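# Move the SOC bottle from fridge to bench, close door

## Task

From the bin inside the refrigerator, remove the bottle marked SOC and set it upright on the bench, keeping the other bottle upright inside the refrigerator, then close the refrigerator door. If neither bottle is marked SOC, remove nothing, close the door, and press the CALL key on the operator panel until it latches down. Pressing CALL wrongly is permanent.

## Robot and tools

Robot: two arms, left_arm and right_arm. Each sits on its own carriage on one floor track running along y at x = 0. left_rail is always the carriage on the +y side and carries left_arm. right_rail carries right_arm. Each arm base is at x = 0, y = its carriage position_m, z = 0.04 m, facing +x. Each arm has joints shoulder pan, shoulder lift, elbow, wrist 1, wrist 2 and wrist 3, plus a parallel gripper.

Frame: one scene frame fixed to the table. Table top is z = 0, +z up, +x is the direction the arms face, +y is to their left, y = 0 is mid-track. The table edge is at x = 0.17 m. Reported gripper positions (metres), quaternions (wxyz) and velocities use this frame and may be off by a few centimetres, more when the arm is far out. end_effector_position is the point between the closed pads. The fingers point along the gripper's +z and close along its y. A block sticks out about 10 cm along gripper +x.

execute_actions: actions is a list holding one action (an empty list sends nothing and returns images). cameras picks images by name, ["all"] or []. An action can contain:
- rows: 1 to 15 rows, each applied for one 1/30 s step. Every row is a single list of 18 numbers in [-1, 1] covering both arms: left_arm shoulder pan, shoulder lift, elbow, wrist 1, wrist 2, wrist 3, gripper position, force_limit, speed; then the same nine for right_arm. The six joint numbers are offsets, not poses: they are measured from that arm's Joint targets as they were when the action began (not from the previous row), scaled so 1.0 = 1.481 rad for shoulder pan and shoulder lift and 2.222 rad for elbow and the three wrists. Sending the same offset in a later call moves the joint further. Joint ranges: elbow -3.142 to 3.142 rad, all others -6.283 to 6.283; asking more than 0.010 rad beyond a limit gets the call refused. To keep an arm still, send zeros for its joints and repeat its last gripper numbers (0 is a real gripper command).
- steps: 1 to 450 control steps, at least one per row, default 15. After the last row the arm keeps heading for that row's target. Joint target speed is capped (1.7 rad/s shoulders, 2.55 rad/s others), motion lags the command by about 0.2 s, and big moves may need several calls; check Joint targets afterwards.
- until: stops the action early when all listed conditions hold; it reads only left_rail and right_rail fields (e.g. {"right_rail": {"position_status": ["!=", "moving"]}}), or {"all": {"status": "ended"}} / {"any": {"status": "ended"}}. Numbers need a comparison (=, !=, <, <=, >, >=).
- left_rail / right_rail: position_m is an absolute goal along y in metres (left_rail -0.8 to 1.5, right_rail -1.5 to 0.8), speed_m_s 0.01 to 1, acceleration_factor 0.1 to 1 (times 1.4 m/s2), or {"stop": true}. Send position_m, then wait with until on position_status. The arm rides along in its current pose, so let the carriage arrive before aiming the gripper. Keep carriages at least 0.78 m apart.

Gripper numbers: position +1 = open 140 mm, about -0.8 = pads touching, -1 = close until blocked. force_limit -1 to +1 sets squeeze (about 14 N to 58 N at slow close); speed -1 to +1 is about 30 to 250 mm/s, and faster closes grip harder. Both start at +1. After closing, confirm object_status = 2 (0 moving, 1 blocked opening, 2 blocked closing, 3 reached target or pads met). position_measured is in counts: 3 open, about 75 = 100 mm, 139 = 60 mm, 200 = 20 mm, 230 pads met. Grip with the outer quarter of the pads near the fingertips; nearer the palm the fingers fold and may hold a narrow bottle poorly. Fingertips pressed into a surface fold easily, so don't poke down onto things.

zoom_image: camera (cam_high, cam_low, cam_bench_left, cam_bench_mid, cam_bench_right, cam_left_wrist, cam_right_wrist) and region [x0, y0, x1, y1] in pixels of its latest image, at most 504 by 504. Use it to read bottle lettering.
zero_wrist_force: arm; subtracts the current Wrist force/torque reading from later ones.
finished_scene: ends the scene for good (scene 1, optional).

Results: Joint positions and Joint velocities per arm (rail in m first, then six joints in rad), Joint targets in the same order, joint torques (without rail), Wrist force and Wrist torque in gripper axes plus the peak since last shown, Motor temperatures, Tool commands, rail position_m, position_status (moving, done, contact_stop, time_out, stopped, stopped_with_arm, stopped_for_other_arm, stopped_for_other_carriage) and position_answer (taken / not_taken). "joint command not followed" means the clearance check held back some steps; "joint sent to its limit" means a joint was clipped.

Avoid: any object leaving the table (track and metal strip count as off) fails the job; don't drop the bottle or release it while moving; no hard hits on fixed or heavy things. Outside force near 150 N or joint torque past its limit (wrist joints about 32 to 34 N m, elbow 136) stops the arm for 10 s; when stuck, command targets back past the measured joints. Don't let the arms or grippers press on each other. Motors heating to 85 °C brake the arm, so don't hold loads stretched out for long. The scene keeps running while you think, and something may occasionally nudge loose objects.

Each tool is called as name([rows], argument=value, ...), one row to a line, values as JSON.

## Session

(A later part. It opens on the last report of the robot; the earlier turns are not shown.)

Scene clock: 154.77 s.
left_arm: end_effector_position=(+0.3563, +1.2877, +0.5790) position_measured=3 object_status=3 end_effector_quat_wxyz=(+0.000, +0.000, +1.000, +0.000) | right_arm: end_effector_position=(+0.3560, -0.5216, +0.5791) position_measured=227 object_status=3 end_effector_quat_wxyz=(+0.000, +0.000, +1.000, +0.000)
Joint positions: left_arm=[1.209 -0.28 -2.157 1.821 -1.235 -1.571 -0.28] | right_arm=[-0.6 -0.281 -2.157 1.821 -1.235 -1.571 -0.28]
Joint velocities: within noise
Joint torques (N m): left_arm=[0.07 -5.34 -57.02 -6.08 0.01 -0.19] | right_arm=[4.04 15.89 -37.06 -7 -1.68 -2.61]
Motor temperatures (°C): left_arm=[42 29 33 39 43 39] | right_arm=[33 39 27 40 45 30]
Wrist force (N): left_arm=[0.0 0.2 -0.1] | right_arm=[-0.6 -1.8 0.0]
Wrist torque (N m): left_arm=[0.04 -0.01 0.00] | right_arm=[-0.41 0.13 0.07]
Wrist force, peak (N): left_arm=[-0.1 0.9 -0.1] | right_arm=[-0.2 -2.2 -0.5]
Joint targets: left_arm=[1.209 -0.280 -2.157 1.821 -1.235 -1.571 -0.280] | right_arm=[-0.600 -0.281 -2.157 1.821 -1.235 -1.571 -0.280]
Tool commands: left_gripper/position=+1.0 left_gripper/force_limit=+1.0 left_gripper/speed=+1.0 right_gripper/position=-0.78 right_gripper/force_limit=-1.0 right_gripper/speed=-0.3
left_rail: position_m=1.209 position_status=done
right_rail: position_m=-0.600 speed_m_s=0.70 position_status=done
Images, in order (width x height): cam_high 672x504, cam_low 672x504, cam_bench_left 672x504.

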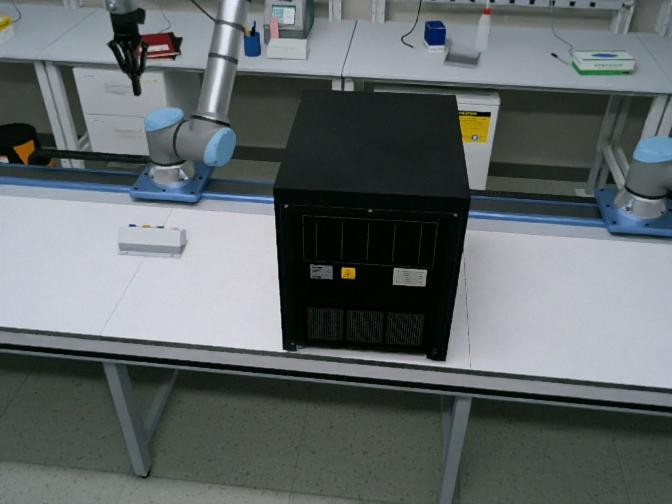

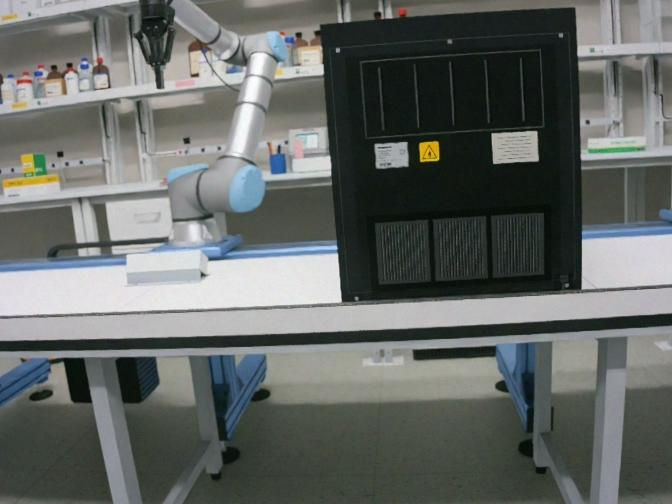

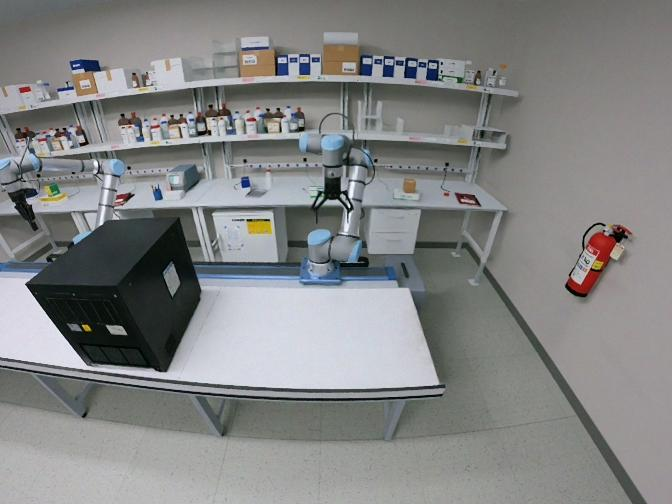

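execute_actions([
  {"right_rail":{"position_m":-1.091,"speed_m_s":0.7},"steps":120,"until":{"right_rail":{"position_status":["!=","moving"]}}},
])

execute_actions([
  {"rows":[[0,0,0,0,0,0,1,1,1,0.7507,0,0,-0.1744,-0.1627,0.4473,-1,-1,-0.3]],"steps":50},
])

execute_actions([
  {"rows":[[0,0,0,0,0,0,1,1,1,0,0.087,0.0702,-0.1282,0,0,-1,-1,-0.3],[0,0,0,0,0,0,1,1,1,0,0.087,0.0702,-0.1282,0,0,-1,-1,-0.3],[0,0,0,0,0,0,1,1,1,0,0.174,0.1403,-0.2564,0,0,-1,-1,-0.3],[0,0,0,0,0,0,1,1,1,0,0.174,0.1403,-0.2564,0,0,-1,-1,-0.3],[0,0,0,0,0,0,1,1,1,0,0.2612,0.2105,-0.3846,0,0,-1,-1,-0.3],[0,0,0,0,0,0,1,1,1,0,0.2612,0.2105,-0.3846,0,0,-1,-1,-0.3],[0,0,0,0,0,0,1,1,1,0,0.3483,0.2806,-0.5127,0,0,-1,-1,-0.3]],"steps":45},
], cameras=["cam_right_wrist", "cam_bench_right"])

Scene clock: 196.27 s.
left_arm: end_effector_position=(+0.3563, +1.2877, +0.5790) position_measured=3 object_status=3 end_effector_quat_wxyz=(+0.000, +0.000, +1.000, +0.000) | right_arm: end_effector_position=(+0.3560, -1.0126, +0.5791) position_measured=227 object_status=3 end_effector_quat_wxyz=(+0.000, +0.000, +1.000, +0.000)
Joint positions: left_arm=[1.209 -0.28 -2.157 1.821 -1.235 -1.571 -0.28] | right_arm=[-1.091 -0.281 -2.157 1.821 -1.235 -1.571 -0.28]
Joint torques (N m): left_arm=[0.47 -2.46 -58.52 -6.53 -0.21 -0.64] | right_arm=[2.5 0.62 -39.12 -7.11 -1.54 -2.03]
Wrist force (N): left_arm=[-0.1 0.2 0.0] | right_arm=[-0.1 -1.6 -0.4]
Wrist torque (N m): left_arm=[0.05 0.02 0.00] | right_arm=[-0.36 0.02 0.07]
Wrist force, peak (N): left_arm=[-0.4 -0.3 -0.8] | right_arm=[-0.1 -4.6 -0.4]
Joint targets: left_arm=[1.209 -0.280 -2.157 1.821 -1.235 -1.571 -0.280] | right_arm=[-1.091 -0.281 -2.157 1.821 -1.235 -1.571 -0.280]
Tool commands: left_gripper/position=+1.0 left_gripper/force_limit=+1.0 left_gripper/speed=+1.0 right_gripper/position=-0.78 right_gripper/force_limit=-1.0 right_gripper/speed=-0.3
left_rail: position_m=1.209 position_status=done
right_rail: position_m=-1.091 speed_m_s=0.70 position_status=done

Scene clock: 198.13 s.
left_arm: end_effector_position=(+0.3563, +1.2877, +0.5790) position_measured=3 object_status=3 end_effector_quat_wxyz=(+0.000, +0.000, +1.000, +0.000) | right_arm: end_effector_position=(+0.2515, -0.7359, +0.6701) position_measured=232 object_status=3 end_effector_quat_wxyz=(+0.259, -0.022, +0.966, +0.006)
Joint positions: left_arm=[1.209 -0.28 -2.157 1.821 -1.235 -1.571 -0.28] | right_arm=[-1.091 0.831 -2.157 1.821 -1.622 -1.933 0.714]
Joint torques (N m): left_arm=[0.15 -3.28 -58.75 -6.4 0.09 -0.46] | right_arm=[9.96 14.66 -64.64 -8.62 -3.73 3.66]
Wrist force (N): left_arm=[-0.4 -0.1 -0.1] | right_arm=[0.1 -2.1 0.5]
Wrist torque (N m): left_arm=[-0.03 0.09 0.00] | right_arm=[-0.36 0.13 -0.08]
Wrist force, peak (N): left_arm=[-0.6 0.3 0.1] | right_arm=[-4.3 -6.9 -0.7]
Joint targets: left_arm=[1.209 -0.280 -2.157 1.821 -1.235 -1.571 -0.280] | right_arm=[-1.091 0.831 -2.157 1.821 -1.622 -1.933 0.714]
left_rail: position_m=1.209 position_status=done
right_rail: position_m=-1.091 speed_m_s=0.70 position_status=done

Scene clock: 199.83 s.
left_arm: end_effector_position=(+0.3563, +1.2877, +0.5790) position_measured=3 object_status=3 end_effector_quat_wxyz=(+0.000, +0.000, +1.000, +0.000) | right_arm: end_effector_position=(+0.3548, -0.6227, +0.1710) position_measured=232 object_status=3 end_effector_quat_wxyz=(+0.259, -0.022, +0.966, +0.006)
Joint positions: left_arm=[1.209 -0.28 -2.157 1.821 -1.235 -1.571 -0.28] | right_arm=[-1.091 0.831 -1.641 2.444 -2.761 -1.933 0.714]
Joint torques (N m): left_arm=[0.47 -3.94 -57.84 -6.68 -0.14 -0.57] | right_arm=[-14.32 -18.91 -24.93 -8.41 0.61 3.46]
Wrist force (N): left_arm=[-0.2 0.1 -0.3] | right_arm=[0.1 -1.9 0.6]
Wrist torque (N m): left_arm=[0.02 0.05 0.00] | right_arm=[-0.34 0.14 -0.08]
Wrist force, peak (N): left_arm=[-0.5 0.4 -0.3] | right_arm=[1.6 -13.5 -26.6]
Joint targets: left_arm=[1.209 -0.280 -2.157 1.821 -1.235 -1.571 -0.280] | right_arm=[-1.091 0.831 -1.641 2.444 -2.761 -1.933 0.714]
left_rail: position_m=1.209 position_status=done
right_rail: position_m=-1.091 speed_m_s=0.70 position_status=done
camera_calibration:
cam_right_wrist: T_world_to_cam=[[-0.0326348, 0.996483, -0.0771748, 0.667458], [0.627361, 0.0805329, 0.774553, -0.308883], [0.778044, -0.0231391, -0.627783, -0.00264236], [0, 0, 0, 1]] pos_world=[0.217619, -0.640296, 0.289098]
Images, in order (width x height): cam_bench_right 672x504, cam_right_wrist 672x504.

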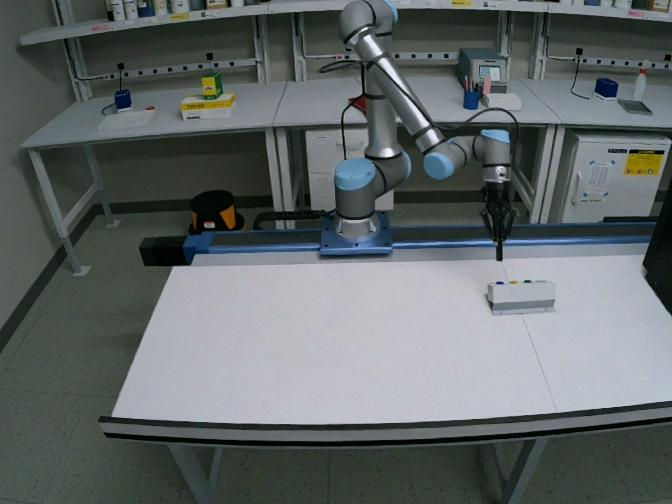

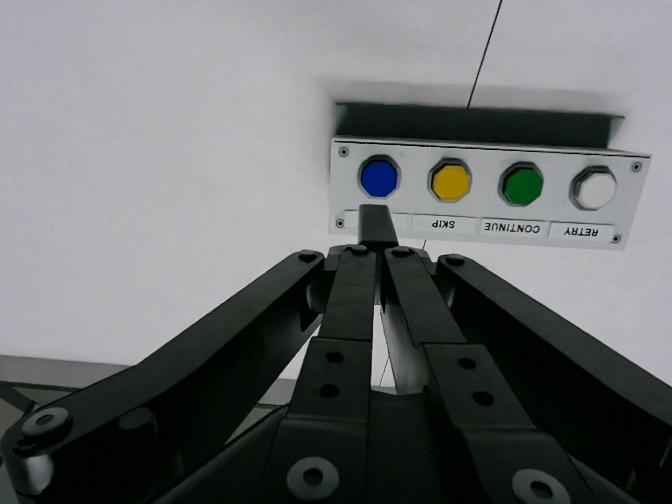

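execute_actions([
  {"right_rail":{"position_m":-1.086,"speed_m_s":0.1},"steps":60,"until":{"right_rail":{"position_status":["!=","moving"]}}},
])

execute_actions([
  {"rows":[[0,0,0,0,0,0,1,1,1,-0.0042,0.0208,0.0024,-0.0163,0,0,-1,-1,-0.3],[0,0,0,0,0,0,1,1,1,-0.0042,0.0208,0.0024,-0.0163,0,0,-1,-1,-0.3],[0,0,0,0,0,0,1,1,1,-0.0084,0.0415,0.0048,-0.0326,0,0,-1,-1,-0.3],[0,0,0,0,0,0,1,1,1,-0.0084,0.0415,0.0048,-0.0326,0,0,-1,-1,-0.3],[0,0,0,0,0,0,1,1,1,-0.0126,0.0623,0.0072,-0.0489,0,0,-1,-1,-0.3],[0,0,0,0,0,0,1,1,1,-0.0126,0.0623,0.0072,-0.0489,0,0,-1,-1,-0.3],[0,0,0,0,0,0,1,1,1,-0.0168,0.0831,0.0095,-0.0652,0,0,-1,-1,-0.3]],"steps":30},
], cameras=["cam_right_wrist"])

zoom_image(camera="cam_right_wrist", region=[300, 100, 460, 260])

Scene clock: 223.00 s.
left_arm: end_effector_position=(+0.3563, +1.2877, +0.5790) position_measured=3 object_status=3 end_effector_quat_wxyz=(+0.000, +0.000, +1.000, +0.000) | right_arm: end_effector_position=(+0.3547, -0.6177, +0.1709) position_measured=232 object_status=3 end_effector_quat_wxyz=(+0.259, -0.022, +0.966, +0.006)
Joint positions: left_arm=[1.209 -0.28 -2.157 1.821 -1.235 -1.571 -0.28] | right_arm=[-1.086 0.831 -1.641 2.444 -2.761 -1.933 0.714]
Joint torques (N m): left_arm=[1.03 -4.99 -58.36 -6.7 -0.24 -0.85] | right_arm=[-10.97 -28.5 -31.98 -8.44 0.1 0.91]
Wrist force (N): left_arm=[-0.1 0.2 0.0] | right_arm=[0.2 -1.6 0.8]
Wrist torque (N m): left_arm=[0.04 0.02 0.00] | right_arm=[-0.25 0.13 -0.08]
Wrist force, peak (N): left_arm=[-0.4 0.0 -1.0] | right_arm=[0.1 -4.7 0.7]
Joint targets: left_arm=[1.209 -0.280 -2.157 1.821 -1.235 -1.571 -0.280] | right_arm=[-1.086 0.831 -1.641 2.444 -2.761 -1.933 0.714]
Tool commands: left_gripper/position=+1.0 left_gripper/force_limit=+1.0 left_gripper/speed=+1.0 right_gripper/position=-1.0 right_gripper/force_limit=-1.0 right_gripper/speed=-0.3
left_rail: position_m=1.209 position_status=done
right_rail: position_m=-1.086 speed_m_s=0.10 position_status=done

Scene clock: 224.20 s.
left_arm: end_effector_position=(+0.3563, +1.2877, +0.5790) position_measured=3 object_status=3 end_effector_quat_wxyz=(+0.000, +0.000, +1.000, +0.000) | right_arm: end_effector_position=(+0.3748, -0.6177, +0.1191) position_measured=232 object_status=3 end_effector_quat_wxyz=(+0.259, -0.010, +0.966, +0.003)
Joint positions: left_arm=[1.209 -0.28 -2.157 1.821 -1.235 -1.571 -0.28] | right_arm=[-1.086 0.806 -1.518 2.465 -2.906 -1.933 0.714]
Joint torques (N m): left_arm=[-0.27 -4.81 -58.64 -6.7 0.09 -0.36] | right_arm=[-15.63 -27.21 -19.36 -8.85 0.26 0.4]
Wrist force (N): left_arm=[-0.2 0.2 0.0] | right_arm=[0.2 -1.7 0.5]
Wrist torque (N m): left_arm=[0.04 0.05 0.00] | right_arm=[-0.27 0.11 -0.07]
Wrist force, peak (N): left_arm=[-0.5 0.5 -0.4] | right_arm=[1.0 -2.7 4.3]
Joint targets: left_arm=[1.209 -0.280 -2.157 1.821 -1.235 -1.571 -0.280] | right_arm=[-1.086 0.806 -1.518 2.465 -2.906 -1.933 0.714]
left_rail: position_m=1.209 position_status=done
right_rail: position_m=-1.086 speed_m_s=0.10 position_status=done
camera_calibration:
cam_right_wrist: T_world_to_cam=[[-0.00780957, 0.997024, -0.0766962, 0.650144], [0.628835, 0.0645315, 0.774856, -0.292126], [0.777499, -0.042178, -0.627468, -0.0623493], [0, 0, 0, 1]] pos_world=[0.237253, -0.631988, 0.237097]
Images, in order (width x height): cam_right_wrist 672x504.

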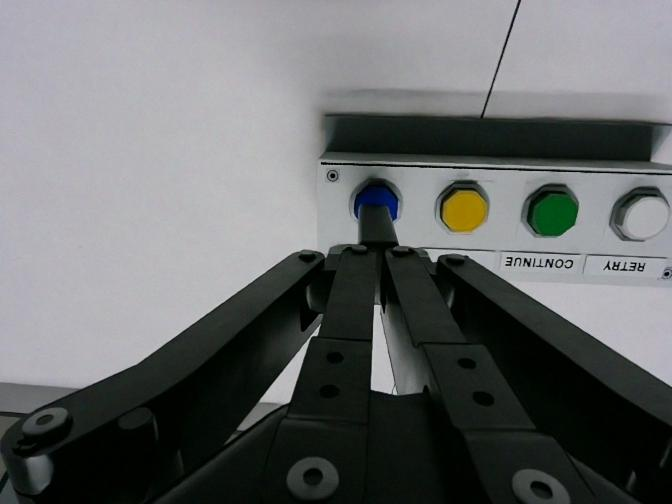

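Scaled by 3.150 from the camera's 672x504 image, which has a finer 960x720 frame.

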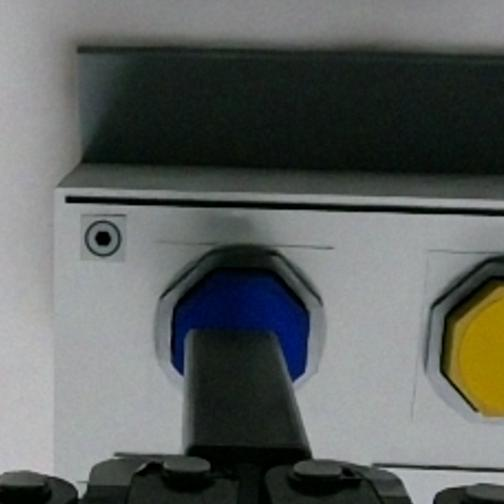

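execute_actions([
  {"rows":[[0,0,0,0,0,0,1,1,1,0.0004,0.0085,0.002,-0.0077,0,0,-1,-1,-0.3],[0,0,0,0,0,0,1,1,1,0.0004,0.0085,0.002,-0.0077,0,0,-1,-1,-0.3],[0,0,0,0,0,0,1,1,1,0.0008,0.017,0.0041,-0.0153,0,0,-1,-1,-0.3]],"steps":25},
], cameras=["cam_right_wrist"])

zoom_image(camera="cam_right_wrist", region=[300, 100, 460, 260])

Scene clock: 236.20 s.
left_arm: end_effector_position=(+0.3563, +1.2877, +0.5790) position_measured=3 object_status=3 end_effector_quat_wxyz=(+0.000, +0.000, +1.000, +0.000) | right_arm: end_effector_position=(+0.3737, -0.6179, +0.1068) position_measured=232 object_status=3 end_effector_quat_wxyz=(+0.259, -0.011, +0.966, +0.003)
Joint positions: left_arm=[1.209 -0.28 -2.157 1.821 -1.235 -1.571 -0.28] | right_arm=[-1.086 0.808 -1.493 2.475 -2.94 -1.933 0.714]
Joint torques (N m): left_arm=[-0.74 -5.04 -58.95 -6.99 -0.23 -0.63] | right_arm=[8.18 -28.26 -18.6 -8.94 0.96 -1.86]
Wrist force (N): left_arm=[0.1 0.4 0.2] | right_arm=[0.1 -1.9 0.9]
Wrist torque (N m): left_arm=[0.08 -0.02 0.00] | right_arm=[-0.32 0.12 -0.08]
Wrist force, peak (N): left_arm=[-0.1 0.2 -0.8] | right_arm=[1.3 -2.5 2.2]
Joint targets: left_arm=[1.209 -0.280 -2.157 1.821 -1.235 -1.571 -0.280] | right_arm=[-1.086 0.808 -1.493 2.475 -2.940 -1.933 0.714]
left_rail: position_m=1.209 position_status=done
right_rail: position_m=-1.086 speed_m_s=0.10 position_status=done
camera_calibration:
cam_right_wrist: T_world_to_cam=[[-0.00899743, 0.99699, -0.0770067, 0.649829], [0.628893, 0.0655147, 0.774726, -0.281327], [0.77744, -0.0414584, -0.62759, -0.0686671], [0, 0, 0, 1]] pos_world=[0.236156, -0.632289, 0.224898]
Images, in order (width x height): cam_right_wrist 672x504.

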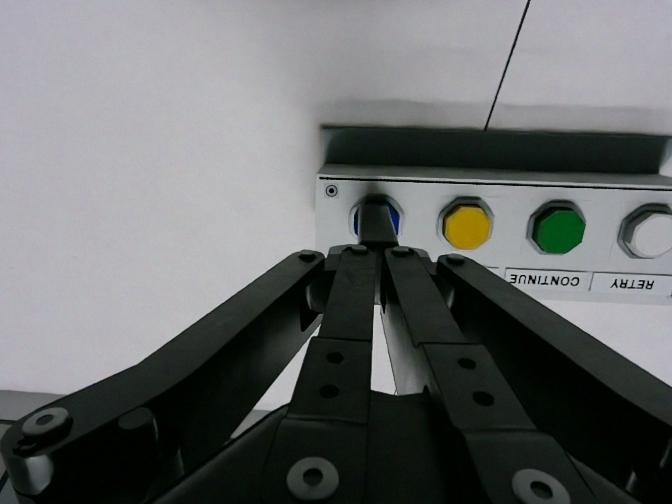

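Scaled by 3.150 from the camera's 672x504 image, which has a finer 960x720 frame.

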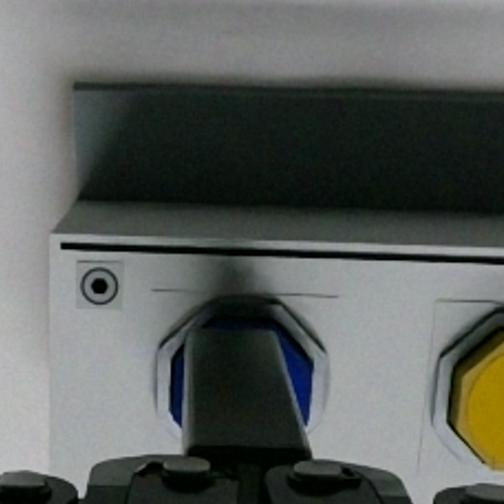

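execute_actions([
  {"rows":[[0,0,0,0,0,0,1,1,1,-0.0017,0.0063,0,-0.0042,0,0,-1,-1,-0.3]],"steps":20},
])

execute_actions([
  {"rows":[[0,0,0,0,0,0,1,1,1,-0.0008,0.0032,0,-0.0021,0,0,-1,-1,-0.3]],"steps":20},
])

execute_actions([
  {"rows":[[0,0,0,0,0,0,1,1,1,-0.0008,0.0032,0,-0.0021,0,0,-1,-1,-0.3]],"steps":20},
], cameras=["cam_right_wrist"])

zoom_image(camera="cam_right_wrist", region=[300, 100, 460, 260])

Scene clock: 241.03 s.
left_arm: end_effector_position=(+0.3563, +1.2877, +0.5790) position_measured=3 object_status=3 end_effector_quat_wxyz=(+0.000, +0.000, +1.000, +0.000) | right_arm: end_effector_position=(+0.3758, -0.6179, +0.1034) position_measured=232 object_status=3 end_effector_quat_wxyz=(+0.259, -0.009, +0.966, +0.002)
Joint positions: left_arm=[1.209 -0.28 -2.157 1.821 -1.235 -1.571 -0.28] | right_arm=[-1.086 0.805 -1.484 2.475 -2.949 -1.933 0.714]
Joint torques (N m): left_arm=[1.63 -5.83 -59.4 -7.06 -0.41 -0.49] | right_arm=[-17.58 -28.41 -20.45 -8.9 0.46 -2.62]
Wrist force (N): left_arm=[0.2 -0.1 0.0] | right_arm=[0.2 -1.8 0.3]
Wrist torque (N m): left_arm=[-0.02 -0.03 0.00] | right_arm=[-0.29 0.11 -0.08]
Wrist force, peak (N): left_arm=[-0.6 0.3 -0.5] | right_arm=[0.3 -2.2 0.3]
Joint targets: left_arm=[1.209 -0.280 -2.157 1.821 -1.235 -1.571 -0.280] | right_arm=[-1.086 0.805 -1.484 2.475 -2.949 -1.933 0.714]
left_rail: position_m=1.209 position_status=done
right_rail: position_m=-1.086 speed_m_s=0.10 position_status=done

Scene clock: 241.90 s.
left_arm: end_effector_position=(+0.3563, +1.2877, +0.5790) position_measured=3 object_status=3 end_effector_quat_wxyz=(+0.000, +0.000, +1.000, +0.000) | right_arm: end_effector_position=(+0.3768, -0.6179, +0.1016) position_measured=232 object_status=3 end_effector_quat_wxyz=(+0.259, -0.009, +0.966, +0.002)
Joint positions: left_arm=[1.209 -0.28 -2.157 1.821 -1.235 -1.571 -0.28] | right_arm=[-1.086 0.804 -1.479 2.475 -2.954 -1.933 0.714]
Joint torques (N m): left_arm=[-0.22 -5.32 -60.38 -7.15 0.22 -0.6] | right_arm=[-16.22 -26.78 -21.66 -8.86 1.23 -2.36]
Wrist force (N): left_arm=[-0.1 -0.1 -0.2] | right_arm=[0.1 -1.5 0.0]
Wrist torque (N m): left_arm=[-0.03 0.02 0.00] | right_arm=[-0.23 0.14 -0.07]
Wrist force, peak (N): left_arm=[0.3 -0.1 -0.6] | right_arm=[0.6 -1.8 0.6]
Joint targets: left_arm=[1.209 -0.280 -2.157 1.821 -1.235 -1.571 -0.280] | right_arm=[-1.086 0.804 -1.479 2.475 -2.954 -1.933 0.714]
left_rail: position_m=1.209 position_status=done
right_rail: position_m=-1.086 speed_m_s=0.10 position_status=done

Scene clock: 242.77 s.
left_arm: end_effector_position=(+0.3563, +1.2877, +0.5790) position_measured=3 object_status=3 end_effector_quat_wxyz=(+0.000, +0.000, +1.000, +0.000) | right_arm: end_effector_position=(+0.3777, -0.6179, +0.0999) position_measured=232 object_status=3 end_effector_quat_wxyz=(+0.259, -0.008, +0.966, +0.002)
Joint positions: left_arm=[1.209 -0.28 -2.157 1.821 -1.235 -1.571 -0.28] | right_arm=[-1.086 0.803 -1.474 2.475 -2.959 -1.933 0.714]
Joint torques (N m): left_arm=[-0.19 -3.92 -58.96 -7.27 -0.05 -0.61] | right_arm=[-18.56 -24.36 -25.36 -7.81 0.29 -2.39]
Wrist force (N): left_arm=[-0.3 0.2 -0.1] | right_arm=[-0.2 0.2 -5.0]
Wrist torque (N m): left_arm=[0.04 0.07 0.00] | right_arm=[-0.36 0.15 -0.09]
Wrist force, peak (N): left_arm=[-0.4 0.4 -0.3] | right_arm=[0.2 -0.2 -5.4]
Joint targets: left_arm=[1.209 -0.280 -2.157 1.821 -1.235 -1.571 -0.280] | right_arm=[-1.086 0.803 -1.474 2.475 -2.959 -1.933 0.714]
left_rail: position_m=1.209 position_status=done
right_rail: position_m=-1.086 speed_m_s=0.10 position_status=done
camera_calibration:
cam_right_wrist: T_world_to_cam=[[-0.00411859, 0.997016, -0.0770889, 0.647596], [0.629284, 0.0624959, 0.774659, -0.280514], [0.777165, -0.0453203, -0.627663, -0.0784292], [0, 0, 0, 1]] pos_world=[0.240142, -0.631687, 0.217998]
Images, in order (width x height): cam_right_wrist 672x504.

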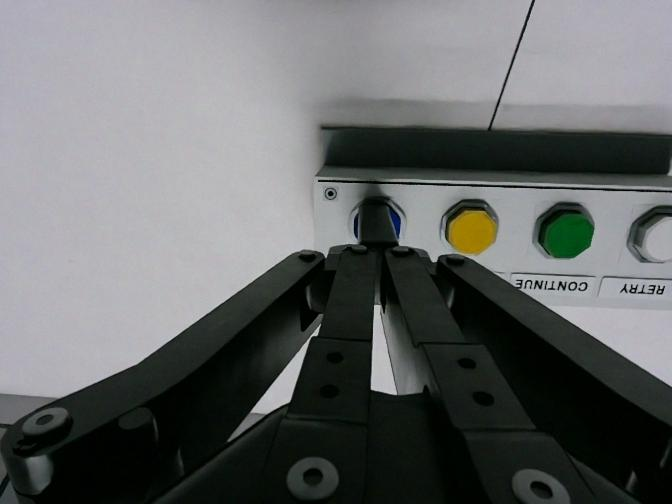

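Scaled by 3.150 from the camera's 672x504 image, which has a finer 960x720 frame.

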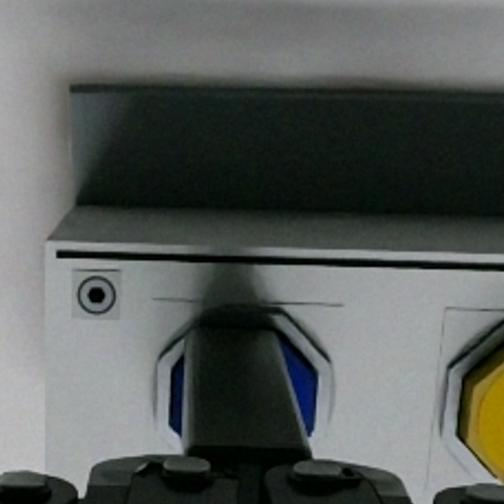

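execute_actions([
  {"rows":[[0,0,0,0,0,0,1,1,1,-0.0008,0.0032,0,-0.0021,0,0,-1,-1,-0.3]],"steps":20},
])

execute_actions([
  {"rows":[[0,0,0,0,0,0,1,1,1,-0.0008,0.0032,0,-0.0021,0,0,-1,-1,-0.3]],"steps":20},
])

Scene clock: 246.10 s.
left_arm: end_effector_position=(+0.3563, +1.2877, +0.5790) position_measured=3 object_status=3 end_effector_quat_wxyz=(+0.000, +0.000, +1.000, +0.000) | right_arm: end_effector_position=(+0.3787, -0.6180, +0.0981) position_measured=232 object_status=3 end_effector_quat_wxyz=(+0.259, -0.008, +0.966, +0.002)
Joint positions: left_arm=[1.209 -0.28 -2.157 1.821 -1.235 -1.571 -0.28] | right_arm=[-1.086 0.801 -1.469 2.475 -2.963 -1.933 0.714]
Joint torques (N m): left_arm=[-0.36 -5.35 -60.9 -7.16 -0.23 -0.57] | right_arm=[-20.63 -22.97 -33.5 -6.92 0.32 -2.49]
Wrist force (N): left_arm=[-0.1 0.0 -0.3] | right_arm=[-0.3 1.9 -6.7]
Wrist torque (N m): left_arm=[0.00 0.02 0.00] | right_arm=[-0.29 0.06 -0.10]
Wrist force, peak (N): left_arm=[-0.5 -0.2 -0.6] | right_arm=[-0.9 1.6 -6.8]
Joint targets: left_arm=[1.209 -0.280 -2.157 1.821 -1.235 -1.571 -0.280] | right_arm=[-1.086 0.801 -1.469 2.475 -2.963 -1.933 0.714]
left_rail: position_m=1.209 position_status=done
right_rail: position_m=-1.086 speed_m_s=0.10 position_status=done

Scene clock: 246.97 s.
left_arm: end_effector_position=(+0.3563, +1.2877, +0.5790) position_measured=3 object_status=3 end_effector_quat_wxyz=(+0.000, +0.000, +1.000, +0.000) | right_arm: end_effector_position=(+0.3796, -0.6180, +0.0964) position_measured=232 object_status=3 end_effector_quat_wxyz=(+0.259, -0.007, +0.966, +0.002)
Joint positions: left_arm=[1.209 -0.28 -2.157 1.821 -1.235 -1.571 -0.28] | right_arm=[-1.086 0.8 -1.465 2.475 -2.968 -1.933 0.714]
Joint torques (N m): left_arm=[0.05 -5.11 -59.26 -7.17 -0.17 -0.64] | right_arm=[-34.45 -0.76 -35.46 -4.45 0.43 -2.66]
Wrist force (N): left_arm=[-0.4 -0.2 0.0] | right_arm=[10.0 -11.2 -70.6]
Wrist torque (N m): left_arm=[-0.05 0.09 0.00] | right_arm=[-0.18 0.23 -0.10]
Wrist force, peak (N): left_arm=[-0.6 0.4 -0.2] | right_arm=[9.4 -11.2 -70.9]
Joint targets: left_arm=[1.209 -0.280 -2.157 1.821 -1.235 -1.571 -0.280] | right_arm=[-1.086 0.800 -1.465 2.475 -2.968 -1.933 0.714]
left_rail: position_m=1.209 position_status=done
right_rail: position_m=-1.086 speed_m_s=0.10 position_status=done

Bottomed out. Back off and check.

execute_actions([
  {"rows":[[0,0,0,0,0,0,1,1,1,0.0025,-0.0096,0,0.0063,0,0,-1,-1,-0.3]],"steps":20},
])

execute_actions([
  {"rows":[[0,0,0,0,0,0,1,1,1,0.01,-0.06,0.0,0.04,0,0,-1,-1,-0.3],[0,0,0,0,0,0,1,1,1,0.01,-0.06,0.0,0.04,0,0,-1,-1,-0.3],[0,0,0,0,0,0,1,1,1,0.02,-0.12,0.0,0.08,0,0,-1,-1,-0.3]],"steps":35},
], cameras=["cam_right_wrist", "cam_bench_right"])

zoom_image(camera="cam_right_wrist", region=[320, 100, 640, 260])

zoom_image(camera="cam_bench_right", region=[470, 260, 580, 330])

Scene clock: 256.70 s.
left_arm: end_effector_position=(+0.3563, +1.2877, +0.5790) position_measured=3 object_status=3 end_effector_quat_wxyz=(+0.000, +0.000, +1.000, +0.000) | right_arm: end_effector_position=(+0.3767, -0.6179, +0.1016) position_measured=232 object_status=3 end_effector_quat_wxyz=(+0.259, -0.009, +0.966, +0.002)
Joint positions: left_arm=[1.209 -0.28 -2.157 1.821 -1.235 -1.571 -0.28] | right_arm=[-1.086 0.804 -1.479 2.475 -2.954 -1.933 0.714]
Joint torques (N m): left_arm=[-1.37 -6.25 -60.43 -7.14 -0.28 -0.66] | right_arm=[9.56 -50.2 -39.08 -1.42 0.09 -1.85]
Wrist force (N): left_arm=[0.1 0.0 0.2] | right_arm=[-0.7 -1.4 1.1]
Wrist torque (N m): left_arm=[0.01 -0.03 0.00] | right_arm=[-0.21 0.30 -0.08]
Wrist force, peak (N): left_arm=[-0.5 0.4 -0.5] | right_arm=[9.8 -11.1 -73.0]
Joint targets: left_arm=[1.209 -0.280 -2.157 1.821 -1.235 -1.571 -0.280] | right_arm=[-1.086 0.804 -1.479 2.475 -2.954 -1.933 0.714]
left_rail: position_m=1.209 position_status=done
right_rail: position_m=-1.086 speed_m_s=0.10 position_status=done

Scene clock: 258.07 s.
left_arm: end_effector_position=(+0.3563, +1.2877, +0.5790) position_measured=3 object_status=3 end_effector_quat_wxyz=(+0.000, +0.000, +1.000, +0.000) | right_arm: end_effector_position=(+0.3433, -0.6283, +0.1645) position_measured=232 object_status=3 end_effector_quat_wxyz=(+0.259, -0.023, +0.966, +0.006)
Joint positions: left_arm=[1.209 -0.28 -2.157 1.821 -1.235 -1.571 -0.28] | right_arm=[-1.086 0.834 -1.657 2.475 -2.776 -1.933 0.714]
Joint torques (N m): left_arm=[1.07 -6.2 -60.99 -6.92 -0.36 -0.93] | right_arm=[10.03 -39.1 -42.69 -1.76 -0.2 -2.28]
Wrist force (N): left_arm=[0.5 0.0 -0.1] | right_arm=[-0.5 -1.2 1.2]
Wrist torque (N m): left_arm=[0.00 -0.11 0.00] | right_arm=[-0.16 0.25 -0.08]
Wrist force, peak (N): left_arm=[-0.2 0.2 -0.6] | right_arm=[0.0 -0.7 7.9]
Joint targets: left_arm=[1.209 -0.280 -2.157 1.821 -1.235 -1.571 -0.280] | right_arm=[-1.086 0.834 -1.657 2.475 -2.776 -1.933 0.714]
left_rail: position_m=1.209 position_status=done
right_rail: position_m=-1.086 speed_m_s=0.10 position_status=done
camera_calibration:
cam_right_wrist: T_world_to_cam=[[-0.0349682, 0.996416, -0.0770279, 0.672956], [0.627025, 0.0818917, 0.774683, -0.295243], [0.778214, -0.0212092, -0.627641, 0.00325264], [0, 0, 0, 1]] pos_world=[0.206126, -0.646297, 0.282598]
Images, in order (width x height): cam_bench_right 672x504, cam_right_wrist 672x504.

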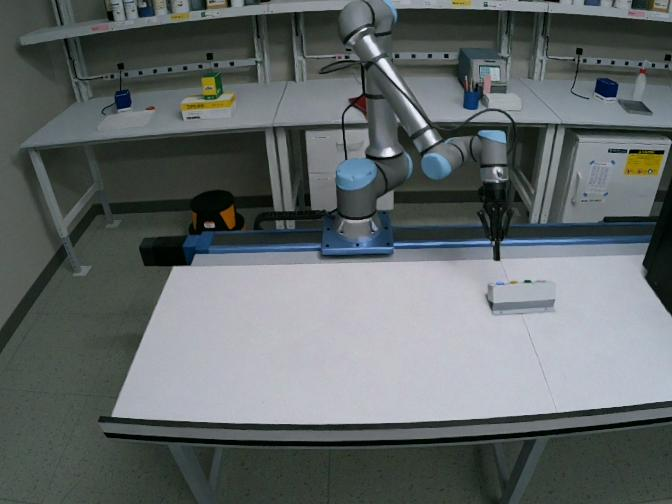

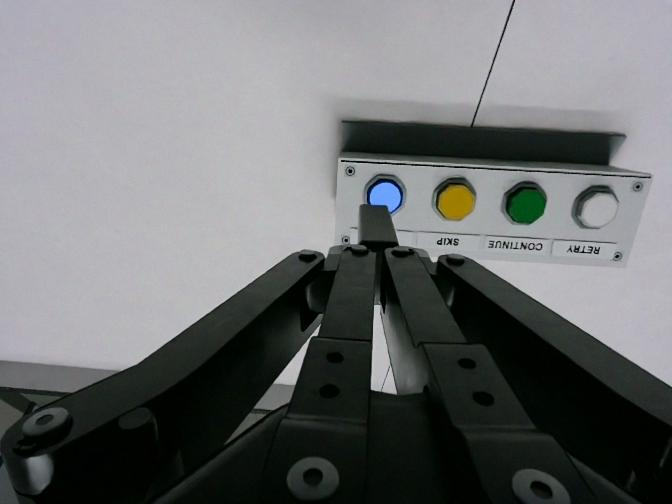

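Scaled by 1.575 from the camera's 672x504 image, which has a finer 960x720 frame.

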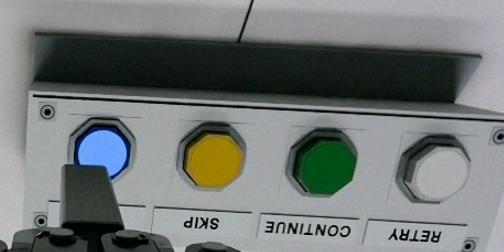

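Scaled by 4.582 from the camera's 672x504 image, which has a finer 960x720 frame.

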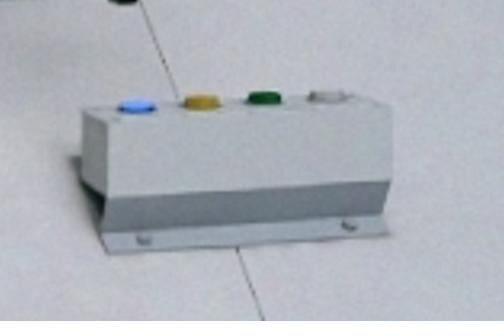

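finished_scene()

The scene is finished: the task was done.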